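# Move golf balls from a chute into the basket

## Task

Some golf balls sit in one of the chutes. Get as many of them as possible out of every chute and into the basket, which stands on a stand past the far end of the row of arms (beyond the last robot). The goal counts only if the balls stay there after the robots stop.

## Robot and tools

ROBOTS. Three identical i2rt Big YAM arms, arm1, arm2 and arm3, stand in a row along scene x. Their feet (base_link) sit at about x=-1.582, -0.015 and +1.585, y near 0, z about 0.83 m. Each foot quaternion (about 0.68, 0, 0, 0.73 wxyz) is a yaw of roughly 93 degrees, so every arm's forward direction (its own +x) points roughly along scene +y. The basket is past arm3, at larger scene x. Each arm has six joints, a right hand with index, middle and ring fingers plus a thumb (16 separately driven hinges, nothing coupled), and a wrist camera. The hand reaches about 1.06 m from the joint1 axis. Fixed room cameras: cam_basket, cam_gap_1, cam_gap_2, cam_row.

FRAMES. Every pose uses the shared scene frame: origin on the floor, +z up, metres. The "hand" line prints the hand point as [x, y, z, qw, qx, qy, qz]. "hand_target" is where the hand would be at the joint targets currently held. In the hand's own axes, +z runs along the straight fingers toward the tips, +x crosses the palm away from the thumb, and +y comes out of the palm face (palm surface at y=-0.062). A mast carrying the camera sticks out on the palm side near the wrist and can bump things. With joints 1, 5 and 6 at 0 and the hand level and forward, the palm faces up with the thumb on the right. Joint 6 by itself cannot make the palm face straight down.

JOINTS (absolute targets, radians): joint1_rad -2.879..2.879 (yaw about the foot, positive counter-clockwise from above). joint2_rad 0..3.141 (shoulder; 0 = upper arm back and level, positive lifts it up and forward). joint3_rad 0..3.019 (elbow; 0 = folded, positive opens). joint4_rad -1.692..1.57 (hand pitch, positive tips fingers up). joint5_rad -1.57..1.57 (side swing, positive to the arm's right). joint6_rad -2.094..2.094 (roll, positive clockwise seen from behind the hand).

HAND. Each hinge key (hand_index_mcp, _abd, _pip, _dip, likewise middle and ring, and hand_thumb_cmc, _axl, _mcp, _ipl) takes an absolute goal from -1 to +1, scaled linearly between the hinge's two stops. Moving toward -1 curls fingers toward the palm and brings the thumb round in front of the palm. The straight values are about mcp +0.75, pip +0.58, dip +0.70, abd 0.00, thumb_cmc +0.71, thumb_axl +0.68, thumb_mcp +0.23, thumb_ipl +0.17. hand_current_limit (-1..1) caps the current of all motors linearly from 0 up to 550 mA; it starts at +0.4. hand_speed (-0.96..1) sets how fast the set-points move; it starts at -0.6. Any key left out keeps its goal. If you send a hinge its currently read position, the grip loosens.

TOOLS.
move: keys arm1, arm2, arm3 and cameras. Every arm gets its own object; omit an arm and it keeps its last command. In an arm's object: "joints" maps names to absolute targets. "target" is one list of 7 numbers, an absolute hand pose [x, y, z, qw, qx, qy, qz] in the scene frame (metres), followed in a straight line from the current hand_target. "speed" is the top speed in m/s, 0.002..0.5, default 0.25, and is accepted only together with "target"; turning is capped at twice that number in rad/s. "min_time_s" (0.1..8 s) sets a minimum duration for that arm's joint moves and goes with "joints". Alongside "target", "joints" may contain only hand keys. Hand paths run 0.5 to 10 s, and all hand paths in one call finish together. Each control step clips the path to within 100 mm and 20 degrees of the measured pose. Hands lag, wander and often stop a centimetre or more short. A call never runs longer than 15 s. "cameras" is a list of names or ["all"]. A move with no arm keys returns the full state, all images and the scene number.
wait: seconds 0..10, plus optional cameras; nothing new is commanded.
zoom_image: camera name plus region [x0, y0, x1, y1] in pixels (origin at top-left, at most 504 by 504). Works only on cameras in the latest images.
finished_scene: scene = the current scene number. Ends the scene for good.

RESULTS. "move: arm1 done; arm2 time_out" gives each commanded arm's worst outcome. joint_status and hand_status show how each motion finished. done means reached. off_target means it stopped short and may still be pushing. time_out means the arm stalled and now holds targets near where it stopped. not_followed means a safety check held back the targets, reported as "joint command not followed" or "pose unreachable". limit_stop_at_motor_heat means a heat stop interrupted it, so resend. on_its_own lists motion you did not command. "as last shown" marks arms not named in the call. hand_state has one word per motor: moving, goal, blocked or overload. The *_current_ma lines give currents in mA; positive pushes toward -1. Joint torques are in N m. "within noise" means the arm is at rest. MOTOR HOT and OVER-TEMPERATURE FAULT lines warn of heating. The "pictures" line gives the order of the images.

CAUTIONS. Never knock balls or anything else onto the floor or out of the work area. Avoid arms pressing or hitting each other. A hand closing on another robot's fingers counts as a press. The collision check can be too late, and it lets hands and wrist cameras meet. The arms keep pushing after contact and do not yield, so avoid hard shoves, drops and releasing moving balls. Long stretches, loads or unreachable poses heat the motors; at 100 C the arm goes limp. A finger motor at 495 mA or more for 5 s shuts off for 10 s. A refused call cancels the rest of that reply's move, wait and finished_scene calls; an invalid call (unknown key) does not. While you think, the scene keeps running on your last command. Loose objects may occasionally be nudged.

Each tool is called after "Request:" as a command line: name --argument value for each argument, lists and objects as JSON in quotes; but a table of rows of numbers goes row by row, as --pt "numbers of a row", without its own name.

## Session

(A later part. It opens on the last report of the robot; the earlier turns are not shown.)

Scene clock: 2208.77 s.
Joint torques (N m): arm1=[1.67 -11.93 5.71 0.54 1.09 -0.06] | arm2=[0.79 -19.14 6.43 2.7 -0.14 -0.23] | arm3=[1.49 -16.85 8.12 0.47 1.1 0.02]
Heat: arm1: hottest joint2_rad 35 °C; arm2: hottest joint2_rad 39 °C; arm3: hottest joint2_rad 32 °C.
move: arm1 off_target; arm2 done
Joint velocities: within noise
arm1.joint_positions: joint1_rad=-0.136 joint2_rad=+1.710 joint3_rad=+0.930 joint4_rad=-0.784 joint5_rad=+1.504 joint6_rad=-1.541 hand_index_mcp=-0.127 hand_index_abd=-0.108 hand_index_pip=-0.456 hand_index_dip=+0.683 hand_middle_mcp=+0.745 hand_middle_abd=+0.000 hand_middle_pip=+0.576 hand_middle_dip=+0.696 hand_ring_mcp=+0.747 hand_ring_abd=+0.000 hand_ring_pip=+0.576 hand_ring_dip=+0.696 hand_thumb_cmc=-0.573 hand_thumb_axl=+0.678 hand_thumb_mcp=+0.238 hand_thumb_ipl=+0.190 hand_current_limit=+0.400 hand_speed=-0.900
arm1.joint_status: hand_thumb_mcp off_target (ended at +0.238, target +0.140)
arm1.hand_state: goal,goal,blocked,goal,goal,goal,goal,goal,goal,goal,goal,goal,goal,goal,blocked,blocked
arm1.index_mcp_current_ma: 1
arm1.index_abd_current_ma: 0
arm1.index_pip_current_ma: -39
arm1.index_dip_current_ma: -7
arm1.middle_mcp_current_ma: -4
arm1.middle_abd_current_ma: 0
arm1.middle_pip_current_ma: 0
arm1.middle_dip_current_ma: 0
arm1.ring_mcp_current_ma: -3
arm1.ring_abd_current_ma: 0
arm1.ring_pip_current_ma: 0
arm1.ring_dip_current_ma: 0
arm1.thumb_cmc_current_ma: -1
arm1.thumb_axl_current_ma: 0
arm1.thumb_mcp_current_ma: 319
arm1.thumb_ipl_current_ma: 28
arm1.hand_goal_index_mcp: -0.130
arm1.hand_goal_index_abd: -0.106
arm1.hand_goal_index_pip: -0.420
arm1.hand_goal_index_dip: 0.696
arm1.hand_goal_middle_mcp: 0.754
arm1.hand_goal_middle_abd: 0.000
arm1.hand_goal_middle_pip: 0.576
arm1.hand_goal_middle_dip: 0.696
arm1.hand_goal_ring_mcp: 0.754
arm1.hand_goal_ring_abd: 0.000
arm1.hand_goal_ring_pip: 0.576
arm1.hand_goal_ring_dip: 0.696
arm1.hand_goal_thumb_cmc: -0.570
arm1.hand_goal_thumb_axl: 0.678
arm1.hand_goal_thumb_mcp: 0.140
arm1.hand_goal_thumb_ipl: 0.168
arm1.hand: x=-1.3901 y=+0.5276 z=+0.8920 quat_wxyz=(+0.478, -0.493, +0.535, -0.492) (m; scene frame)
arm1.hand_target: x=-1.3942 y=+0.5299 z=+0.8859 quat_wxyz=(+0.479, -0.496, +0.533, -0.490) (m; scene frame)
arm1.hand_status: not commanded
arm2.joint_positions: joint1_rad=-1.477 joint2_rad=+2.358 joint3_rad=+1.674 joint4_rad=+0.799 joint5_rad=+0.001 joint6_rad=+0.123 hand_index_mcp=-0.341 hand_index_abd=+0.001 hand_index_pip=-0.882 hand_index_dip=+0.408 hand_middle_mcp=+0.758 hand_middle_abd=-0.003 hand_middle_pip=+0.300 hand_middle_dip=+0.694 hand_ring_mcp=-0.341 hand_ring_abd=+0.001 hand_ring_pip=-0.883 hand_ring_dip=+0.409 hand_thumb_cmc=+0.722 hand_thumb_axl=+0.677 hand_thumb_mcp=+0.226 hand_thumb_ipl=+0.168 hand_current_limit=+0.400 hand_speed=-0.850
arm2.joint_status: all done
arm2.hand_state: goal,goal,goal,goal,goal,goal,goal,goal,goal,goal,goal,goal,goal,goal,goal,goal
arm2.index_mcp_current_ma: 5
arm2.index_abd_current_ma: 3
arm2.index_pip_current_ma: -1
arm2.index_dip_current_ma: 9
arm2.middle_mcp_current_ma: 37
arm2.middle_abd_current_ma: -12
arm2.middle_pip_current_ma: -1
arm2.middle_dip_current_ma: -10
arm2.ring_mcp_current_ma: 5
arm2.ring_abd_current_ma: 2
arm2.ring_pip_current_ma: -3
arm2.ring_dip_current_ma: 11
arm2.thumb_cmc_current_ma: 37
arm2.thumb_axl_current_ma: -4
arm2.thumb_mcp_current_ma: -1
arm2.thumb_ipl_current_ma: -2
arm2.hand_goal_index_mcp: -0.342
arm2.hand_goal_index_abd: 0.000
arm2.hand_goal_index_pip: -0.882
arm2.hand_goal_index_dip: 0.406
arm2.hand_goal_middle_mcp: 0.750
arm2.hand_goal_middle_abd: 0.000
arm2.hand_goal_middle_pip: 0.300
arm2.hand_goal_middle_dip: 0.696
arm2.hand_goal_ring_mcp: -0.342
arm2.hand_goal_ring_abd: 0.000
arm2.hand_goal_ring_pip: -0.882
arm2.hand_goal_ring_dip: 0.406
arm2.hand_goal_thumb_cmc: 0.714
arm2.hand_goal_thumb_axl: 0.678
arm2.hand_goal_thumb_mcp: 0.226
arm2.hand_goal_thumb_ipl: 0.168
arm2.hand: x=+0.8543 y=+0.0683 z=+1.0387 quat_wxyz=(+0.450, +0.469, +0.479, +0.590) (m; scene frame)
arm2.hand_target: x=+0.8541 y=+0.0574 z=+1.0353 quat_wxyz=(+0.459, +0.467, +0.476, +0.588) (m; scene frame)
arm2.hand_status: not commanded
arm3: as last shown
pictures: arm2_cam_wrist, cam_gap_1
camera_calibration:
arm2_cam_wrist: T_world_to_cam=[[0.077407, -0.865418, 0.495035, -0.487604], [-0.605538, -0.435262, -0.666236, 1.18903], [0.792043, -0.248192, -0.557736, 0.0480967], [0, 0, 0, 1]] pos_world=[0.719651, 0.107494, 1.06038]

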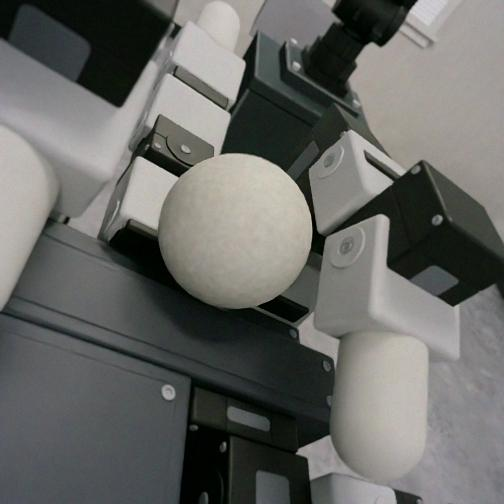

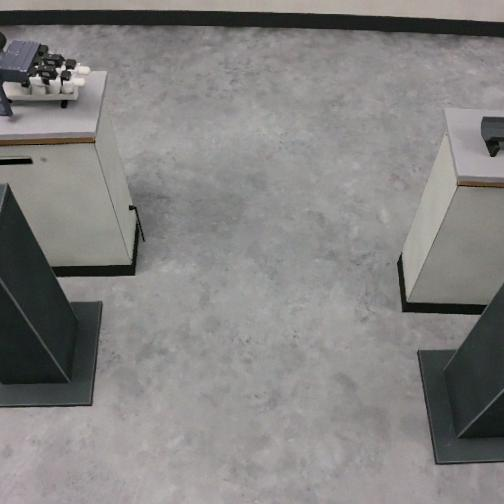

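Continue same sequence as before; arm3 starts approach once arm2's ball is open.

Request:
move --arm1 '{"joints": {"hand_thumb_mcp": 0.12, "hand_index_mcp": -0.21}}' --arm2 '{"joints": {"hand_index_mcp": 0.75, "hand_index_pip": 0.576, "hand_index_dip": 0.696, "hand_middle_pip": 0.576, "hand_speed": -0.93}}'

Request:
move --arm1 '{"joints": {"hand_thumb_mcp": 0.10, "hand_index_mcp": -0.30}}' --arm2 '{"joints": {"hand_ring_mcp": 0.75, "hand_ring_pip": 0.576, "hand_ring_dip": 0.696, "hand_speed": -0.85}}' --arm3 '{"joints": {"joint1_rad": 1.448, "joint2_rad": 2.29, "joint3_rad": 2.40, "joint4_rad": -1.40, "joint5_rad": 1.565, "joint6_rad": -1.86, "hand_index_mcp": -0.16, "hand_thumb_mcp": 0.28}, "min_time_s": 5}' --cameras '["arm2_cam_wrist"]'

Scene clock: 2217.90 s.
Joint torques (N m): arm1=[1.67 -11.87 5.71 0.55 1.01 -0.06] | arm2=[0.79 -19.14 6.58 2.89 -0.13 -0.22] | arm3=[1.49 -16.97 8.12 0.46 1.1 0.02]
Heat: arm1: hottest joint2_rad 35 °C; arm2: hottest joint2_rad 39 °C; arm3: hottest joint2_rad 32 °C.
move: arm1 off_target; arm2 done
Joint velocities: within noise
arm1.joint_positions: joint1_rad=-0.136 joint2_rad=+1.710 joint3_rad=+0.930 joint4_rad=-0.784 joint5_rad=+1.506 joint6_rad=-1.540 hand_index_mcp=-0.139 hand_index_abd=-0.108 hand_index_pip=-0.447 hand_index_dip=+0.683 hand_middle_mcp=+0.745 hand_middle_abd=+0.000 hand_middle_pip=+0.576 hand_middle_dip=+0.696 hand_ring_mcp=+0.747 hand_ring_abd=+0.000 hand_ring_pip=+0.576 hand_ring_dip=+0.696 hand_thumb_cmc=-0.575 hand_thumb_axl=+0.678 hand_thumb_mcp=+0.236 hand_thumb_ipl=+0.196 hand_current_limit=+0.400 hand_speed=-0.900
arm1.joint_status: hand_index_mcp off_target (ended at -0.139, target -0.210); hand_thumb_mcp off_target (ended at +0.236, target +0.120)
arm1.hand_state: blocked,goal,blocked,goal,goal,goal,goal,goal,goal,goal,goal,goal,goal,goal,blocked,blocked
arm1.index_mcp_current_ma: 134
arm1.index_abd_current_ma: 0
arm1.index_pip_current_ma: -24
arm1.index_dip_current_ma: -7
arm1.middle_mcp_current_ma: -4
arm1.middle_abd_current_ma: 0
arm1.middle_pip_current_ma: 0
arm1.middle_dip_current_ma: 0
arm1.ring_mcp_current_ma: -3
arm1.ring_abd_current_ma: 0
arm1.ring_pip_current_ma: 0
arm1.ring_dip_current_ma: 0
arm1.thumb_cmc_current_ma: -2
arm1.thumb_axl_current_ma: 0
arm1.thumb_mcp_current_ma: 385
arm1.thumb_ipl_current_ma: 43
arm1.hand_goal_index_mcp: -0.210
arm1.hand_goal_index_abd: -0.106
arm1.hand_goal_index_pip: -0.420
arm1.hand_goal_index_dip: 0.696
arm1.hand_goal_middle_mcp: 0.754
arm1.hand_goal_middle_abd: 0.000
arm1.hand_goal_middle_pip: 0.576
arm1.hand_goal_middle_dip: 0.696
arm1.hand_goal_ring_mcp: 0.754
arm1.hand_goal_ring_abd: 0.000
arm1.hand_goal_ring_pip: 0.576
arm1.hand_goal_ring_dip: 0.696
arm1.hand_goal_thumb_cmc: -0.570
arm1.hand_goal_thumb_axl: 0.678
arm1.hand_goal_thumb_mcp: 0.120
arm1.hand_goal_thumb_ipl: 0.168
arm1.hand: x=-1.3899 y=+0.5277 z=+0.8924 quat_wxyz=(+0.479, -0.492, +0.535, -0.493) (m; scene frame)
arm1.hand_target: x=-1.3942 y=+0.5299 z=+0.8860 quat_wxyz=(+0.479, -0.496, +0.533, -0.490) (m; scene frame)
arm1.hand_status: not commanded
arm2.joint_positions: joint1_rad=-1.477 joint2_rad=+2.358 joint3_rad=+1.674 joint4_rad=+0.799 joint5_rad=+0.001 joint6_rad=+0.123 hand_index_mcp=+0.759 hand_index_abd=+0.001 hand_index_pip=+0.576 hand_index_dip=+0.694 hand_middle_mcp=+0.758 hand_middle_abd=-0.003 hand_middle_pip=+0.576 hand_middle_dip=+0.694 hand_ring_mcp=-0.341 hand_ring_abd=+0.001 hand_ring_pip=-0.883 hand_ring_dip=+0.409 hand_thumb_cmc=+0.722 hand_thumb_axl=+0.677 hand_thumb_mcp=+0.226 hand_thumb_ipl=+0.168 hand_current_limit=+0.400 hand_speed=-0.930
arm2.joint_status: all done
arm2.hand_state: goal,goal,goal,goal,goal,goal,goal,goal,goal,goal,goal,goal,goal,goal,goal,goal
arm2.index_mcp_current_ma: 41
arm2.index_abd_current_ma: 3
arm2.index_pip_current_ma: -1
arm2.index_dip_current_ma: -10
arm2.middle_mcp_current_ma: 37
arm2.middle_abd_current_ma: -11
arm2.middle_pip_current_ma: -1
arm2.middle_dip_current_ma: -10
arm2.ring_mcp_current_ma: 5
arm2.ring_abd_current_ma: 2
arm2.ring_pip_current_ma: -3
arm2.ring_dip_current_ma: 11
arm2.thumb_cmc_current_ma: 37
arm2.thumb_axl_current_ma: -4
arm2.thumb_mcp_current_ma: -1
arm2.thumb_ipl_current_ma: -2
arm2.hand_goal_index_mcp: 0.750
arm2.hand_goal_index_abd: 0.000
arm2.hand_goal_index_pip: 0.576
arm2.hand_goal_index_dip: 0.696
arm2.hand_goal_middle_mcp: 0.750
arm2.hand_goal_middle_abd: 0.000
arm2.hand_goal_middle_pip: 0.576
arm2.hand_goal_middle_dip: 0.696
arm2.hand_goal_ring_mcp: -0.342
arm2.hand_goal_ring_abd: 0.000
arm2.hand_goal_ring_pip: -0.882
arm2.hand_goal_ring_dip: 0.406
arm2.hand_goal_thumb_cmc: 0.714
arm2.hand_goal_thumb_axl: 0.678
arm2.hand_goal_thumb_mcp: 0.226
arm2.hand_goal_thumb_ipl: 0.168
arm2.hand: x=+0.8543 y=+0.0683 z=+1.0387 quat_wxyz=(+0.450, +0.469, +0.479, +0.590) (m; scene frame)
arm2.hand_target: x=+0.8541 y=+0.0574 z=+1.0353 quat_wxyz=(+0.459, +0.467, +0.476, +0.588) (m; scene frame)
arm2.hand_status: not commanded
arm3: as last shown
pictures: none

Scene clock: 2223.60 s.
Joint torques (N m): arm1=[1.67 -11.87 5.71 0.55 0.87 -0.1] | arm2=[0.62 -19.08 6.63 2.84 -0.13 -0.22] | arm3=[0.62 -21.66 12.79 1.14 1.12 -0.1]
Heat: arm1: hottest joint2_rad 35 °C; arm2: hottest joint2_rad 39 °C; arm3: hottest joint3_rad 32 °C.
move: arm1 off_target; arm2 done; arm3 done
Joint velocities: within noise
arm1.joint_positions: joint1_rad=-0.136 joint2_rad=+1.710 joint3_rad=+0.930 joint4_rad=-0.784 joint5_rad=+1.509 joint6_rad=-1.537 hand_index_mcp=-0.163 hand_index_abd=-0.106 hand_index_pip=-0.426 hand_index_dip=+0.692 hand_middle_mcp=+0.745 hand_middle_abd=+0.000 hand_middle_pip=+0.576 hand_middle_dip=+0.696 hand_ring_mcp=+0.747 hand_ring_abd=+0.000 hand_ring_pip=+0.576 hand_ring_dip=+0.696 hand_thumb_cmc=-0.579 hand_thumb_axl=+0.678 hand_thumb_mcp=+0.236 hand_thumb_ipl=+0.207 hand_current_limit=+0.400 hand_speed=-0.900
arm1.joint_status: hand_index_mcp off_target (ended at -0.163, target -0.300); hand_thumb_mcp off_target (ended at +0.236, target +0.100)
arm1.hand_state: blocked,goal,goal,goal,goal,goal,goal,goal,goal,goal,goal,goal,goal,goal,blocked,blocked
arm1.index_mcp_current_ma: 385
arm1.index_abd_current_ma: 0
arm1.index_pip_current_ma: -2
arm1.index_dip_current_ma: -1
arm1.middle_mcp_current_ma: -4
arm1.middle_abd_current_ma: 0
arm1.middle_pip_current_ma: 0
arm1.middle_dip_current_ma: 0
arm1.ring_mcp_current_ma: -3
arm1.ring_abd_current_ma: 0
arm1.ring_pip_current_ma: 0
arm1.ring_dip_current_ma: 0
arm1.thumb_cmc_current_ma: -4
arm1.thumb_axl_current_ma: 0
arm1.thumb_mcp_current_ma: 385
arm1.thumb_ipl_current_ma: 72
arm1.hand_goal_index_mcp: -0.300
arm1.hand_goal_index_abd: -0.106
arm1.hand_goal_index_pip: -0.420
arm1.hand_goal_index_dip: 0.696
arm1.hand_goal_middle_mcp: 0.754
arm1.hand_goal_middle_abd: 0.000
arm1.hand_goal_middle_pip: 0.576
arm1.hand_goal_middle_dip: 0.696
arm1.hand_goal_ring_mcp: 0.754
arm1.hand_goal_ring_abd: 0.000
arm1.hand_goal_ring_pip: 0.576
arm1.hand_goal_ring_dip: 0.696
arm1.hand_goal_thumb_cmc: -0.570
arm1.hand_goal_thumb_axl: 0.678
arm1.hand_goal_thumb_mcp: 0.100
arm1.hand_goal_thumb_ipl: 0.168
arm1.on_its_own: hand_index_pip moved +0.021 to your old target -0.420
arm1.hand: x=-1.3896 y=+0.5279 z=+0.8930 quat_wxyz=(+0.480, -0.490, +0.535, -0.493) (m; scene frame)
arm1.hand_target: x=-1.3942 y=+0.5299 z=+0.8859 quat_wxyz=(+0.478, -0.496, +0.533, -0.490) (m; scene frame)
arm1.hand_status: not commanded
arm2.joint_positions: joint1_rad=-1.477 joint2_rad=+2.358 joint3_rad=+1.674 joint4_rad=+0.799 joint5_rad=+0.001 joint6_rad=+0.123 hand_index_mcp=+0.759 hand_index_abd=+0.001 hand_index_pip=+0.576 hand_index_dip=+0.694 hand_middle_mcp=+0.758 hand_middle_abd=-0.003 hand_middle_pip=+0.576 hand_middle_dip=+0.694 hand_ring_mcp=+0.759 hand_ring_abd=+0.001 hand_ring_pip=+0.576 hand_ring_dip=+0.693 hand_thumb_cmc=+0.722 hand_thumb_axl=+0.677 hand_thumb_mcp=+0.226 hand_thumb_ipl=+0.168 hand_current_limit=+0.400 hand_speed=-0.850
arm2.joint_status: all done
arm2.hand_state: goal,goal,goal,goal,goal,goal,goal,goal,goal,goal,goal,goal,goal,goal,goal,goal
arm2.index_mcp_current_ma: 41
arm2.index_abd_current_ma: 3
arm2.index_pip_current_ma: -1
arm2.index_dip_current_ma: -10
arm2.middle_mcp_current_ma: 37
arm2.middle_abd_current_ma: -11
arm2.middle_pip_current_ma: -1
arm2.middle_dip_current_ma: -10
arm2.ring_mcp_current_ma: 43
arm2.ring_abd_current_ma: 2
arm2.ring_pip_current_ma: -1
arm2.ring_dip_current_ma: -12
arm2.thumb_cmc_current_ma: 37
arm2.thumb_axl_current_ma: -4
arm2.thumb_mcp_current_ma: -1
arm2.thumb_ipl_current_ma: -2
arm2.hand_goal_index_mcp: 0.750
arm2.hand_goal_index_abd: 0.000
arm2.hand_goal_index_pip: 0.576
arm2.hand_goal_index_dip: 0.696
arm2.hand_goal_middle_mcp: 0.750
arm2.hand_goal_middle_abd: 0.000
arm2.hand_goal_middle_pip: 0.576
arm2.hand_goal_middle_dip: 0.696
arm2.hand_goal_ring_mcp: 0.750
arm2.hand_goal_ring_abd: 0.000
arm2.hand_goal_ring_pip: 0.576
arm2.hand_goal_ring_dip: 0.696
arm2.hand_goal_thumb_cmc: 0.714
arm2.hand_goal_thumb_axl: 0.678
arm2.hand_goal_thumb_mcp: 0.226
arm2.hand_goal_thumb_ipl: 0.168
arm2.hand: x=+0.8543 y=+0.0683 z=+1.0387 quat_wxyz=(+0.450, +0.469, +0.479, +0.590) (m; scene frame)
arm2.hand_target: x=+0.8541 y=+0.0574 z=+1.0353 quat_wxyz=(+0.459, +0.467, +0.476, +0.588) (m; scene frame)
arm2.hand_status: not commanded
arm3.joint_positions: joint1_rad=+1.458 joint2_rad=+2.270 joint3_rad=+2.349 joint4_rad=-1.412 joint5_rad=+1.564 joint6_rad=-1.853 hand_index_mcp=-0.161 hand_index_abd=-0.103 hand_index_pip=+0.065 hand_index_dip=+0.699 hand_middle_mcp=+0.973 hand_middle_abd=-0.001 hand_middle_pip=+0.575 hand_middle_dip=+0.696 hand_ring_mcp=+0.973 hand_ring_abd=-0.002 hand_ring_pip=+0.575 hand_ring_dip=+0.693 hand_thumb_cmc=-0.568 hand_thumb_axl=+0.677 hand_thumb_mcp=+0.282 hand_thumb_ipl=+0.170 hand_current_limit=+0.400 hand_speed=-0.600
arm3.joint_status: all done
arm3.hand_state: goal,goal,goal,goal,goal,goal,goal,goal,goal,goal,goal,goal,goal,goal,goal,goal
arm3.index_mcp_current_ma: 0
arm3.index_abd_current_ma: 1
arm3.index_pip_current_ma: 1
arm3.index_dip_current_ma: 1
arm3.middle_mcp_current_ma: -3
arm3.middle_abd_current_ma: 0
arm3.middle_pip_current_ma: 0
arm3.middle_dip_current_ma: 0
arm3.ring_mcp_current_ma: -3
arm3.ring_abd_current_ma: 0
arm3.ring_pip_current_ma: 0
arm3.ring_dip_current_ma: -1
arm3.thumb_cmc_current_ma: 0
arm3.thumb_axl_current_ma: 0
arm3.thumb_mcp_current_ma: 0
arm3.thumb_ipl_current_ma: 1
arm3.hand_goal_index_mcp: -0.160
arm3.hand_goal_index_abd: -0.106
arm3.hand_goal_index_pip: 0.062
arm3.hand_goal_index_dip: 0.696
arm3.hand_goal_middle_mcp: 0.980
arm3.hand_goal_middle_abd: 0.000
arm3.hand_goal_middle_pip: 0.576
arm3.hand_goal_middle_dip: 0.696
arm3.hand_goal_ring_mcp: 0.980
arm3.hand_goal_ring_abd: 0.000
arm3.hand_goal_ring_pip: 0.576
arm3.hand_goal_ring_dip: 0.696
arm3.hand_goal_thumb_cmc: -0.570
arm3.hand_goal_thumb_axl: 0.678
arm3.hand_goal_thumb_mcp: 0.280
arm3.hand_goal_thumb_ipl: 0.168
arm3.hand: x=+0.8570 y=+0.1289 z=+1.0740 quat_wxyz=(+0.704, -0.710, -0.003, -0.027) (m; scene frame)
arm3.hand_target: x=+0.8491 y=+0.1368 z=+1.0813 quat_wxyz=(+0.705, -0.709, +0.013, -0.018) (m; scene frame)
arm3.hand_status: not commanded
pictures: arm2_cam_wrist
camera_calibration:
arm2_cam_wrist: T_world_to_cam=[[0.077407, -0.865418, 0.495035, -0.487604], [-0.605538, -0.435262, -0.666236, 1.18903], [0.792043, -0.248192, -0.557736, 0.0480967], [0, 0, 0, 1]] pos_world=[0.719651, 0.107494, 1.06038]

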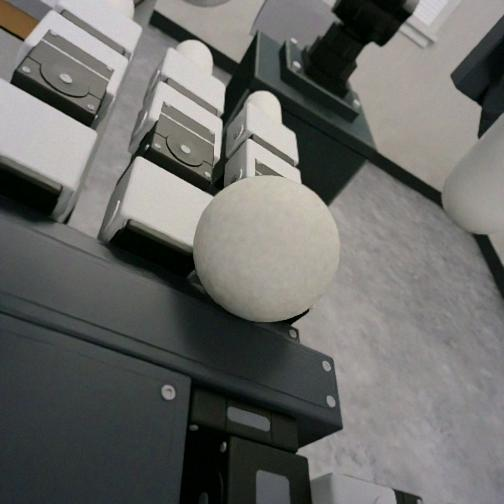

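Request:
move --arm1 '{"joints": {"joint2_rad": 1.58, "joint3_rad": 0.94, "joint4_rad": -0.92}, "min_time_s": 3}' --arm3 '{"joints": {"joint2_rad": 2.29, "joint3_rad": 2.22, "joint4_rad": -1.265}, "min_time_s": 3}' --cameras '["arm2_cam_wrist", "cam_gap_1"]'

Request:
zoom_image --camera "cam_gap_1" --region '[0, 30, 90, 120]'

Scene clock: 2229.43 s.
Joint torques (N m): arm1=[1.73 -13.63 7.16 -0.39 1.2 -0.11] | arm2=[0.79 -19.31 6.63 2.86 -0.13 -0.2] | arm3=[0.62 -21.66 8.59 1.14 1.12 -0.09]
Heat: arm1: hottest joint2_rad 35 °C; arm2: hottest joint2_rad 39 °C; arm3: hottest joint3_rad 32 °C.
move: arm1 done; arm3 done
Joint velocities: within noise
arm1.joint_positions: joint1_rad=-0.136 joint2_rad=+1.601 joint3_rad=+0.930 joint4_rad=-0.909 joint5_rad=+1.501 joint6_rad=-1.537 hand_index_mcp=-0.173 hand_index_abd=-0.100 hand_index_pip=-0.394 hand_index_dip=+0.711 hand_middle_mcp=+0.745 hand_middle_abd=+0.000 hand_middle_pip=+0.576 hand_middle_dip=+0.696 hand_ring_mcp=+0.747 hand_ring_abd=+0.000 hand_ring_pip=+0.576 hand_ring_dip=+0.696 hand_thumb_cmc=-0.580 hand_thumb_axl=+0.678 hand_thumb_mcp=+0.236 hand_thumb_ipl=+0.207 hand_current_limit=+0.400 hand_speed=-0.900
arm1.joint_status: all done
arm1.hand_state: blocked,goal,blocked,goal,goal,goal,goal,goal,goal,goal,goal,goal,goal,goal,blocked,blocked
arm1.index_mcp_current_ma: 353
arm1.index_abd_current_ma: 2
arm1.index_pip_current_ma: 22
arm1.index_dip_current_ma: 9
arm1.middle_mcp_current_ma: -4
arm1.middle_abd_current_ma: 0
arm1.middle_pip_current_ma: 0
arm1.middle_dip_current_ma: 0
arm1.ring_mcp_current_ma: -3
arm1.ring_abd_current_ma: 0
arm1.ring_pip_current_ma: 0
arm1.ring_dip_current_ma: 0
arm1.thumb_cmc_current_ma: -4
arm1.thumb_axl_current_ma: 0
arm1.thumb_mcp_current_ma: 385
arm1.thumb_ipl_current_ma: 72
arm1.hand_goal_index_mcp: -0.300
arm1.hand_goal_index_abd: -0.106
arm1.hand_goal_index_pip: -0.420
arm1.hand_goal_index_dip: 0.696
arm1.hand_goal_middle_mcp: 0.754
arm1.hand_goal_middle_abd: 0.000
arm1.hand_goal_middle_pip: 0.576
arm1.hand_goal_middle_dip: 0.696
arm1.hand_goal_ring_mcp: 0.754
arm1.hand_goal_ring_abd: 0.000
arm1.hand_goal_ring_pip: 0.576
arm1.hand_goal_ring_dip: 0.696
arm1.hand_goal_thumb_cmc: -0.570
arm1.hand_goal_thumb_axl: 0.678
arm1.hand_goal_thumb_mcp: 0.100
arm1.hand_goal_thumb_ipl: 0.168
arm1.hand: x=-1.3916 y=+0.5129 z=+0.9337 quat_wxyz=(+0.474, -0.496, +0.534, -0.494) (m; scene frame)
arm1.hand_target: x=-1.3953 y=+0.5173 z=+0.9449 quat_wxyz=(+0.481, -0.494, +0.536, -0.488) (m; scene frame)
arm1.hand_status: not commanded
arm2: as last shown
arm3.joint_positions: joint1_rad=+1.458 joint2_rad=+2.270 joint3_rad=+2.223 joint4_rad=-1.276 joint5_rad=+1.564 joint6_rad=-1.853 hand_index_mcp=-0.161 hand_index_abd=-0.103 hand_index_pip=+0.065 hand_index_dip=+0.699 hand_middle_mcp=+0.973 hand_middle_abd=-0.001 hand_middle_pip=+0.575 hand_middle_dip=+0.696 hand_ring_mcp=+0.973 hand_ring_abd=-0.002 hand_ring_pip=+0.575 hand_ring_dip=+0.693 hand_thumb_cmc=-0.568 hand_thumb_axl=+0.677 hand_thumb_mcp=+0.282 hand_thumb_ipl=+0.170 hand_current_limit=+0.400 hand_speed=-0.600
arm3.joint_status: all done
arm3.hand_state: goal,goal,goal,goal,goal,goal,goal,goal,goal,goal,goal,goal,goal,goal,goal,goal
arm3.index_mcp_current_ma: 0
arm3.index_abd_current_ma: 1
arm3.index_pip_current_ma: 1
arm3.index_dip_current_ma: 1
arm3.middle_mcp_current_ma: -3
arm3.middle_abd_current_ma: 0
arm3.middle_pip_current_ma: 0
arm3.middle_dip_current_ma: 0
arm3.ring_mcp_current_ma: -3
arm3.ring_abd_current_ma: 0
arm3.ring_pip_current_ma: 0
arm3.ring_dip_current_ma: -1
arm3.thumb_cmc_current_ma: 0
arm3.thumb_axl_current_ma: 0
arm3.thumb_mcp_current_ma: 0
arm3.thumb_ipl_current_ma: 1
arm3.hand_goal_index_mcp: -0.160
arm3.hand_goal_index_abd: -0.106
arm3.hand_goal_index_pip: 0.062
arm3.hand_goal_index_dip: 0.696
arm3.hand_goal_middle_mcp: 0.980
arm3.hand_goal_middle_abd: 0.000
arm3.hand_goal_middle_pip: 0.576
arm3.hand_goal_middle_dip: 0.696
arm3.hand_goal_ring_mcp: 0.980
arm3.hand_goal_ring_abd: 0.000
arm3.hand_goal_ring_pip: 0.576
arm3.hand_goal_ring_dip: 0.696
arm3.hand_goal_thumb_cmc: -0.570
arm3.hand_goal_thumb_axl: 0.678
arm3.hand_goal_thumb_mcp: 0.280
arm3.hand_goal_thumb_ipl: 0.168
arm3.hand: x=+0.8546 y=+0.1290 z=+1.0263 quat_wxyz=(+0.704, -0.710, +0.000, -0.024) (m; scene frame)
arm3.hand_target: x=+0.8548 y=+0.1365 z=+1.0111 quat_wxyz=(+0.704, -0.709, -0.003, -0.034) (m; scene frame)
arm3.hand_status: not commanded
pictures: arm2_cam_wrist, cam_gap_1
camera_calibration:
arm2_cam_wrist: T_world_to_cam=[[0.077407, -0.865418, 0.495035, -0.487604], [-0.605538, -0.435262, -0.666236, 1.18903], [0.792043, -0.248192, -0.557736, 0.0480967], [0, 0, 0, 1]] pos_world=[0.719651, 0.107494, 1.06038]

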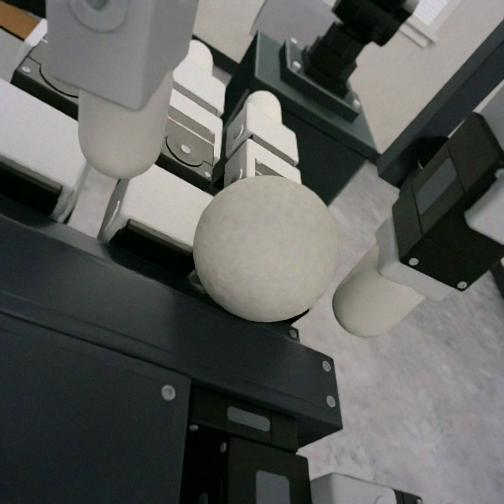

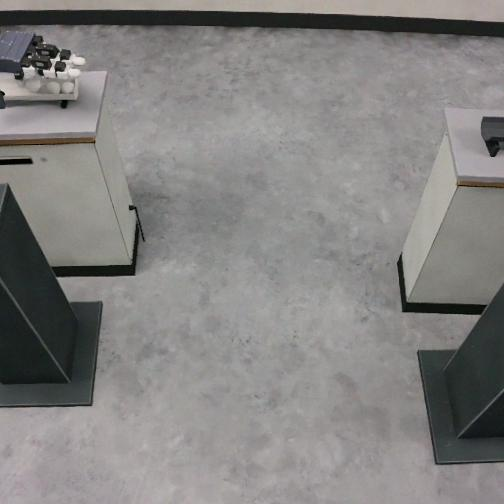

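Scaled by 5.600.

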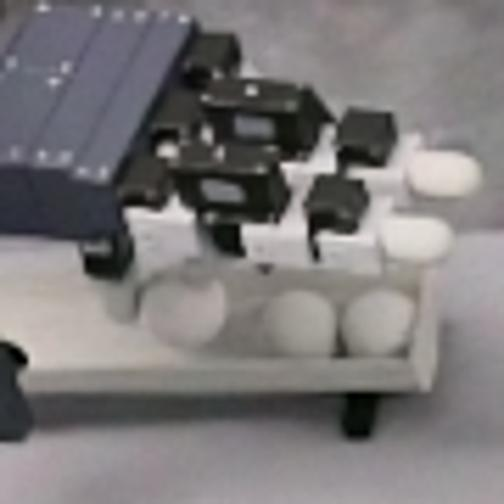

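Request:
move --arm1 '{"joints": {"joint2_rad": 1.17, "joint3_rad": 1.02, "joint4_rad": -1.40}, "min_time_s": 4}' --arm3 '{"joints": {"hand_index_mcp": -0.25, "hand_thumb_mcp": 0.205, "hand_speed": -0.9}}'

Request:
move --arm1 '{"joints": {"joint1_rad": -1.52, "joint2_rad": 1.4, "joint3_rad": 1.5, "joint4_rad": -1.62, "joint5_rad": 1.5, "joint6_rad": -1.57}, "min_time_s": 5}' --arm3 '{"joints": {"hand_index_mcp": -0.29, "hand_thumb_mcp": 0.17}}'

Request:
move --arm3 '{"joints": {"hand_index_mcp": -0.39, "hand_thumb_mcp": 0.08, "hand_index_pip": 0.03, "hand_thumb_ipl": 0.14}}' --cameras '["arm2_cam_wrist", "cam_gap_1"]'

Scene clock: 2237.70 s.
Joint torques (N m): arm1=[1.73 -8.7 12.19 -0.46 1.22 -0.1] | arm2=[1.03 -19.08 6.6 2.84 -0.07 -0.22] | arm3=[0.62 -21.66 8.59 1.17 1.12 -0.09]
Heat: arm1: hottest joint2_rad 35 °C; arm2: hottest joint2_rad 40 °C; arm3: hottest joint3_rad 32 °C.
move: arm1 done; arm3 done
Joint velocities: within noise
arm1.joint_positions: joint1_rad=-0.136 joint2_rad=+1.185 joint3_rad=+0.968 joint4_rad=-1.389 joint5_rad=+1.501 joint6_rad=-1.537 hand_index_mcp=-0.173 hand_index_abd=-0.100 hand_index_pip=-0.394 hand_index_dip=+0.711 hand_middle_mcp=+0.745 hand_middle_abd=+0.000 hand_middle_pip=+0.576 hand_middle_dip=+0.696 hand_ring_mcp=+0.747 hand_ring_abd=+0.000 hand_ring_pip=+0.576 hand_ring_dip=+0.696 hand_thumb_cmc=-0.580 hand_thumb_axl=+0.678 hand_thumb_mcp=+0.236 hand_thumb_ipl=+0.207 hand_current_limit=+0.400 hand_speed=-0.900
arm1.joint_status: all done
arm1.hand_state: blocked,goal,blocked,goal,goal,goal,goal,goal,goal,goal,goal,goal,goal,goal,blocked,blocked
arm1.index_mcp_current_ma: 353
arm1.index_abd_current_ma: 2
arm1.index_pip_current_ma: 22
arm1.index_dip_current_ma: 9
arm1.middle_mcp_current_ma: -4
arm1.middle_abd_current_ma: 0
arm1.middle_pip_current_ma: 0
arm1.middle_dip_current_ma: 0
arm1.ring_mcp_current_ma: -3
arm1.ring_abd_current_ma: 0
arm1.ring_pip_current_ma: 0
arm1.ring_dip_current_ma: 0
arm1.thumb_cmc_current_ma: -4
arm1.thumb_axl_current_ma: 0
arm1.thumb_mcp_current_ma: 385
arm1.thumb_ipl_current_ma: 72
arm1.hand_goal_index_mcp: -0.300
arm1.hand_goal_index_abd: -0.106
arm1.hand_goal_index_pip: -0.420
arm1.hand_goal_index_dip: 0.696
arm1.hand_goal_middle_mcp: 0.754
arm1.hand_goal_middle_abd: 0.000
arm1.hand_goal_middle_pip: 0.576
arm1.hand_goal_middle_dip: 0.696
arm1.hand_goal_ring_mcp: 0.754
arm1.hand_goal_ring_abd: 0.000
arm1.hand_goal_ring_pip: 0.576
arm1.hand_goal_ring_dip: 0.696
arm1.hand_goal_thumb_cmc: -0.570
arm1.hand_goal_thumb_axl: 0.678
arm1.hand_goal_thumb_mcp: 0.100
arm1.hand_goal_thumb_ipl: 0.168
arm1.hand: x=-1.3979 y=+0.4251 z=+1.0891 quat_wxyz=(+0.467, -0.502, +0.528, -0.501) (m; scene frame)
arm1.hand_target: x=-1.4006 y=+0.4353 z=+1.1140 quat_wxyz=(+0.483, -0.492, +0.538, -0.485) (m; scene frame)
arm1.hand_status: not commanded
arm2: as last shown
arm2.joint_positions: joint1_rad=-1.477 joint2_rad=+2.358 joint3_rad=+1.674 joint4_rad=+0.799 joint5_rad=-0.001 joint6_rad=+0.122 hand_index_mcp=+0.759 hand_index_abd=+0.001 hand_index_pip=+0.576 hand_index_dip=+0.694 hand_middle_mcp=+0.758 hand_middle_abd=-0.003 hand_middle_pip=+0.576 hand_middle_dip=+0.694 hand_ring_mcp=+0.759 hand_ring_abd=+0.001 hand_ring_pip=+0.576 hand_ring_dip=+0.693 hand_thumb_cmc=+0.722 hand_thumb_axl=+0.677 hand_thumb_mcp=+0.226 hand_thumb_ipl=+0.168 hand_current_limit=+0.400 hand_speed=-0.850
arm2.index_mcp_current_ma: 43
arm2.hand: x=+0.8543 y=+0.0686 z=+1.0387 quat_wxyz=(+0.450, +0.468, +0.480, +0.590) (m; scene frame)
arm2.hand_target: x=+0.8540 y=+0.0573 z=+1.0355 quat_wxyz=(+0.459, +0.467, +0.476, +0.588) (m; scene frame)
arm3.joint_positions: joint1_rad=+1.458 joint2_rad=+2.270 joint3_rad=+2.223 joint4_rad=-1.276 joint5_rad=+1.564 joint6_rad=-1.853 hand_index_mcp=-0.250 hand_index_abd=-0.103 hand_index_pip=+0.065 hand_index_dip=+0.699 hand_middle_mcp=+0.973 hand_middle_abd=-0.001 hand_middle_pip=+0.575 hand_middle_dip=+0.696 hand_ring_mcp=+0.973 hand_ring_abd=-0.002 hand_ring_pip=+0.575 hand_ring_dip=+0.693 hand_thumb_cmc=-0.568 hand_thumb_axl=+0.677 hand_thumb_mcp=+0.217 hand_thumb_ipl=+0.171 hand_current_limit=+0.400 hand_speed=-0.900
arm3.joint_status: all done
arm3.hand_state: goal,goal,goal,goal,goal,goal,goal,goal,goal,goal,goal,goal,goal,goal,goal,goal
arm3.index_mcp_current_ma: 0
arm3.index_abd_current_ma: 1
arm3.index_pip_current_ma: 1
arm3.index_dip_current_ma: 1
arm3.middle_mcp_current_ma: -3
arm3.middle_abd_current_ma: 0
arm3.middle_pip_current_ma: 0
arm3.middle_dip_current_ma: 0
arm3.ring_mcp_current_ma: -3
arm3.ring_abd_current_ma: 0
arm3.ring_pip_current_ma: 0
arm3.ring_dip_current_ma: -1
arm3.thumb_cmc_current_ma: 0
arm3.thumb_axl_current_ma: 0
arm3.thumb_mcp_current_ma: 10
arm3.thumb_ipl_current_ma: 1
arm3.hand_goal_index_mcp: -0.250
arm3.hand_goal_index_abd: -0.106
arm3.hand_goal_index_pip: 0.062
arm3.hand_goal_index_dip: 0.696
arm3.hand_goal_middle_mcp: 0.980
arm3.hand_goal_middle_abd: 0.000
arm3.hand_goal_middle_pip: 0.576
arm3.hand_goal_middle_dip: 0.696
arm3.hand_goal_ring_mcp: 0.980
arm3.hand_goal_ring_abd: 0.000
arm3.hand_goal_ring_pip: 0.576
arm3.hand_goal_ring_dip: 0.696
arm3.hand_goal_thumb_cmc: -0.570
arm3.hand_goal_thumb_axl: 0.678
arm3.hand_goal_thumb_mcp: 0.206
arm3.hand_goal_thumb_ipl: 0.168
arm3.hand: x=+0.8546 y=+0.1290 z=+1.0263 quat_wxyz=(+0.704, -0.710, +0.000, -0.024) (m; scene frame)
arm3.hand_target: x=+0.8548 y=+0.1365 z=+1.0111 quat_wxyz=(+0.704, -0.709, -0.003, -0.034) (m; scene frame)
arm3.hand_status: not commanded
pictures: none

Scene clock: 2243.13 s.
Joint torques (N m): arm1=[0.15 -10.05 12.75 -0.36 1.21 -0.15] | arm2=[0.91 -19.14 6.58 2.85 -0.07 -0.21] | arm3=[0.56 -21.71 8.62 1.17 1.11 -0.09]
Heat: arm1: hottest joint2_rad 35 °C; arm2: hottest joint2_rad 40 °C; arm3: hottest joint2_rad 31 °C.
move: arm1 done; arm3 off_target
Joint velocities: within noise
arm1.joint_positions: joint1_rad=-1.509 joint2_rad=+1.389 joint3_rad=+1.445 joint4_rad=-1.610 joint5_rad=+1.500 joint6_rad=-1.561 hand_index_mcp=-0.174 hand_index_abd=-0.100 hand_index_pip=-0.394 hand_index_dip=+0.711 hand_middle_mcp=+0.745 hand_middle_abd=+0.000 hand_middle_pip=+0.576 hand_middle_dip=+0.696 hand_ring_mcp=+0.747 hand_ring_abd=+0.000 hand_ring_pip=+0.576 hand_ring_dip=+0.696 hand_thumb_cmc=-0.580 hand_thumb_axl=+0.678 hand_thumb_mcp=+0.236 hand_thumb_ipl=+0.207 hand_current_limit=+0.400 hand_speed=-0.900
arm1.joint_status: all done
arm1.hand_state: blocked,goal,blocked,goal,goal,goal,goal,goal,goal,goal,goal,goal,goal,goal,blocked,blocked
arm1.index_mcp_current_ma: 352
arm1.index_abd_current_ma: 2
arm1.index_pip_current_ma: 22
arm1.index_dip_current_ma: 9
arm1.middle_mcp_current_ma: -4
arm1.middle_abd_current_ma: 0
arm1.middle_pip_current_ma: 0
arm1.middle_dip_current_ma: 0
arm1.ring_mcp_current_ma: -3
arm1.ring_abd_current_ma: 0
arm1.ring_pip_current_ma: 0
arm1.ring_dip_current_ma: 0
arm1.thumb_cmc_current_ma: -4
arm1.thumb_axl_current_ma: 0
arm1.thumb_mcp_current_ma: 385
arm1.thumb_ipl_current_ma: 72
arm1.hand_goal_index_mcp: -0.300
arm1.hand_goal_index_abd: -0.106
arm1.hand_goal_index_pip: -0.420
arm1.hand_goal_index_dip: 0.696
arm1.hand_goal_middle_mcp: 0.754
arm1.hand_goal_middle_abd: 0.000
arm1.hand_goal_middle_pip: 0.576
arm1.hand_goal_middle_dip: 0.696
arm1.hand_goal_ring_mcp: 0.754
arm1.hand_goal_ring_abd: 0.000
arm1.hand_goal_ring_pip: 0.576
arm1.hand_goal_ring_dip: 0.696
arm1.hand_goal_thumb_cmc: -0.570
arm1.hand_goal_thumb_axl: 0.678
arm1.hand_goal_thumb_mcp: 0.100
arm1.hand_goal_thumb_ipl: 0.168
arm1.hand: x=-1.1378 y=-0.0044 z=+1.2077 quat_wxyz=(+0.061, -0.039, +0.727, -0.683) (m; scene frame)
arm1.hand_target: x=-1.1313 y=-0.0081 z=+1.2250 quat_wxyz=(+0.066, -0.028, +0.728, -0.682) (m; scene frame)
arm1.hand_status: not commanded
arm2: as last shown
arm3.joint_positions: joint1_rad=+1.458 joint2_rad=+2.270 joint3_rad=+2.223 joint4_rad=-1.276 joint5_rad=+1.564 joint6_rad=-1.853 hand_index_mcp=-0.263 hand_index_abd=-0.103 hand_index_pip=+0.069 hand_index_dip=+0.699 hand_middle_mcp=+0.973 hand_middle_abd=-0.001 hand_middle_pip=+0.575 hand_middle_dip=+0.696 hand_ring_mcp=+0.973 hand_ring_abd=-0.002 hand_ring_pip=+0.575 hand_ring_dip=+0.693 hand_thumb_cmc=-0.568 hand_thumb_axl=+0.677 hand_thumb_mcp=+0.210 hand_thumb_ipl=+0.175 hand_current_limit=+0.400 hand_speed=-0.900
arm3.joint_status: hand_index_mcp off_target (ended at -0.263, target -0.290); hand_thumb_mcp off_target (ended at +0.210, target +0.170)
arm3.hand_state: blocked,goal,goal,goal,goal,goal,goal,goal,goal,goal,goal,goal,goal,goal,blocked,goal
arm3.index_mcp_current_ma: 31
arm3.index_abd_current_ma: 1
arm3.index_pip_current_ma: 3
arm3.index_dip_current_ma: 1
arm3.middle_mcp_current_ma: -3
arm3.middle_abd_current_ma: 0
arm3.middle_pip_current_ma: 0
arm3.middle_dip_current_ma: 0
arm3.ring_mcp_current_ma: -3
arm3.ring_abd_current_ma: 0
arm3.ring_pip_current_ma: 0
arm3.ring_dip_current_ma: -1
arm3.thumb_cmc_current_ma: 0
arm3.thumb_axl_current_ma: 0
arm3.thumb_mcp_current_ma: 82
arm3.thumb_ipl_current_ma: 6
arm3.hand_goal_index_mcp: -0.290
arm3.hand_goal_index_abd: -0.106
arm3.hand_goal_index_pip: 0.062
arm3.hand_goal_index_dip: 0.696
arm3.hand_goal_middle_mcp: 0.980
arm3.hand_goal_middle_abd: 0.000
arm3.hand_goal_middle_pip: 0.576
arm3.hand_goal_middle_dip: 0.696
arm3.hand_goal_ring_mcp: 0.980
arm3.hand_goal_ring_abd: 0.000
arm3.hand_goal_ring_pip: 0.576
arm3.hand_goal_ring_dip: 0.696
arm3.hand_goal_thumb_cmc: -0.570
arm3.hand_goal_thumb_axl: 0.678
arm3.hand_goal_thumb_mcp: 0.170
arm3.hand_goal_thumb_ipl: 0.168
arm3.hand: x=+0.8546 y=+0.1290 z=+1.0263 quat_wxyz=(+0.704, -0.710, +0.000, -0.024) (m; scene frame)
arm3.hand_target: x=+0.8548 y=+0.1365 z=+1.0111 quat_wxyz=(+0.704, -0.709, -0.003, -0.034) (m; scene frame)
arm3.hand_status: not commanded
pictures: none

Scene clock: 2243.83 s.
Joint torques (N m): arm1=[0.26 -9.88 12.78 -0.38 1.21 -0.15] | arm2=[0.79 -19.49 6.61 2.89 -0.01 -0.2] | arm3=[0.62 -21.71 8.61 1.11 1.11 -0.09]
Heat: arm1: hottest joint2_rad 35 °C; arm2: hottest joint2_rad 40 °C; arm3: hottest joint2_rad 31 °C.
move: arm3 off_target
Joint velocities: within noise
arm1, arm2: as last shown
arm1.hand_target: x=-1.1313 y=-0.0081 z=+1.2251 quat_wxyz=(+0.066, -0.028, +0.728, -0.682) (m; scene frame)
arm2.joint_positions: joint1_rad=-1.477 joint2_rad=+2.358 joint3_rad=+1.674 joint4_rad=+0.799 joint5_rad=-0.002 joint6_rad=+0.122 hand_index_mcp=+0.759 hand_index_abd=+0.001 hand_index_pip=+0.576 hand_index_dip=+0.694 hand_middle_mcp=+0.758 hand_middle_abd=-0.003 hand_middle_pip=+0.576 hand_middle_dip=+0.694 hand_ring_mcp=+0.759 hand_ring_abd=+0.001 hand_ring_pip=+0.576 hand_ring_dip=+0.693 hand_thumb_cmc=+0.722 hand_thumb_axl=+0.677 hand_thumb_mcp=+0.226 hand_thumb_ipl=+0.168 hand_current_limit=+0.400 hand_speed=-0.850
arm2.hand: x=+0.8543 y=+0.0689 z=+1.0384 quat_wxyz=(+0.449, +0.468, +0.481, +0.590) (m; scene frame)
arm2.hand_target: x=+0.8541 y=+0.0574 z=+1.0354 quat_wxyz=(+0.459, +0.467, +0.476, +0.588) (m; scene frame)
arm3.joint_positions: joint1_rad=+1.458 joint2_rad=+2.270 joint3_rad=+2.223 joint4_rad=-1.275 joint5_rad=+1.564 joint6_rad=-1.853 hand_index_mcp=-0.269 hand_index_abd=-0.103 hand_index_pip=+0.069 hand_index_dip=+0.715 hand_middle_mcp=+0.973 hand_middle_abd=-0.001 hand_middle_pip=+0.575 hand_middle_dip=+0.696 hand_ring_mcp=+0.973 hand_ring_abd=-0.002 hand_ring_pip=+0.575 hand_ring_dip=+0.693 hand_thumb_cmc=-0.568 hand_thumb_axl=+0.677 hand_thumb_mcp=+0.199 hand_thumb_ipl=+0.174 hand_current_limit=+0.400 hand_speed=-0.900
arm3.joint_status: hand_index_mcp off_target (ended at -0.269, target -0.390); hand_index_pip off_target (ended at +0.069, target +0.030); hand_thumb_mcp off_target (ended at +0.199, target +0.080); hand_thumb_ipl off_target (ended at +0.174, target +0.140)
arm3.hand_state: blocked,goal,blocked,goal,goal,goal,goal,goal,goal,goal,goal,goal,goal,goal,blocked,blocked
arm3.index_mcp_current_ma: 352
arm3.index_abd_current_ma: 1
arm3.index_pip_current_ma: 51
arm3.index_dip_current_ma: 16
arm3.middle_mcp_current_ma: -3
arm3.middle_abd_current_ma: 0
arm3.middle_pip_current_ma: 0
arm3.middle_dip_current_ma: 0
arm3.ring_mcp_current_ma: -3
arm3.ring_abd_current_ma: 0
arm3.ring_pip_current_ma: 0
arm3.ring_dip_current_ma: -1
arm3.thumb_cmc_current_ma: 0
arm3.thumb_axl_current_ma: 0
arm3.thumb_mcp_current_ma: 385
arm3.thumb_ipl_current_ma: 67
arm3.hand_goal_index_mcp: -0.390
arm3.hand_goal_index_abd: -0.106
arm3.hand_goal_index_pip: 0.030
arm3.hand_goal_index_dip: 0.696
arm3.hand_goal_middle_mcp: 0.980
arm3.hand_goal_middle_abd: 0.000
arm3.hand_goal_middle_pip: 0.576
arm3.hand_goal_middle_dip: 0.696
arm3.hand_goal_ring_mcp: 0.980
arm3.hand_goal_ring_abd: 0.000
arm3.hand_goal_ring_pip: 0.576
arm3.hand_goal_ring_dip: 0.696
arm3.hand_goal_thumb_cmc: -0.570
arm3.hand_goal_thumb_axl: 0.678
arm3.hand_goal_thumb_mcp: 0.080
arm3.hand_goal_thumb_ipl: 0.140
arm3.hand: x=+0.8545 y=+0.1290 z=+1.0263 quat_wxyz=(+0.704, -0.710, +0.001, -0.023) (m; scene frame)
arm3.hand_target: x=+0.8548 y=+0.1365 z=+1.0111 quat_wxyz=(+0.704, -0.709, -0.003, -0.034) (m; scene frame)
arm3.hand_status: not commanded
pictures: arm2_cam_wrist, cam_gap_1
camera_calibration:
arm2_cam_wrist: T_world_to_cam=[[0.0800924, -0.864612, 0.496015, -0.49025], [-0.604409, -0.437823, -0.665583, 1.18767], [0.792638, -0.246488, -0.557646, 0.0473749], [0, 0, 0, 1]] pos_world=[0.71955, 0.107789, 1.06008]

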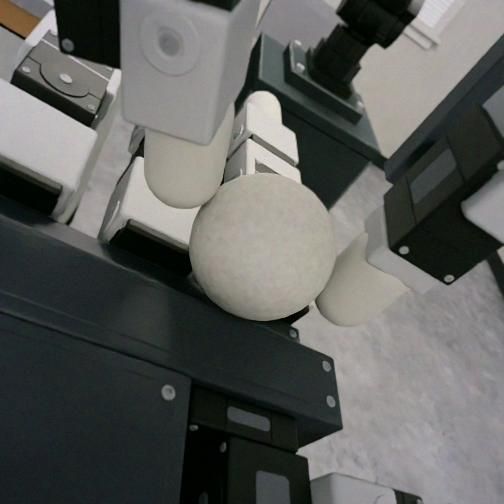

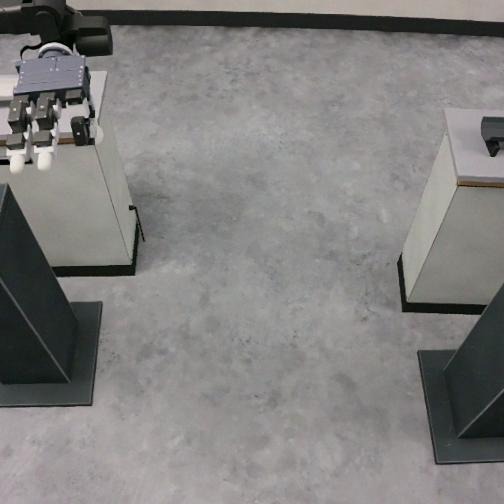

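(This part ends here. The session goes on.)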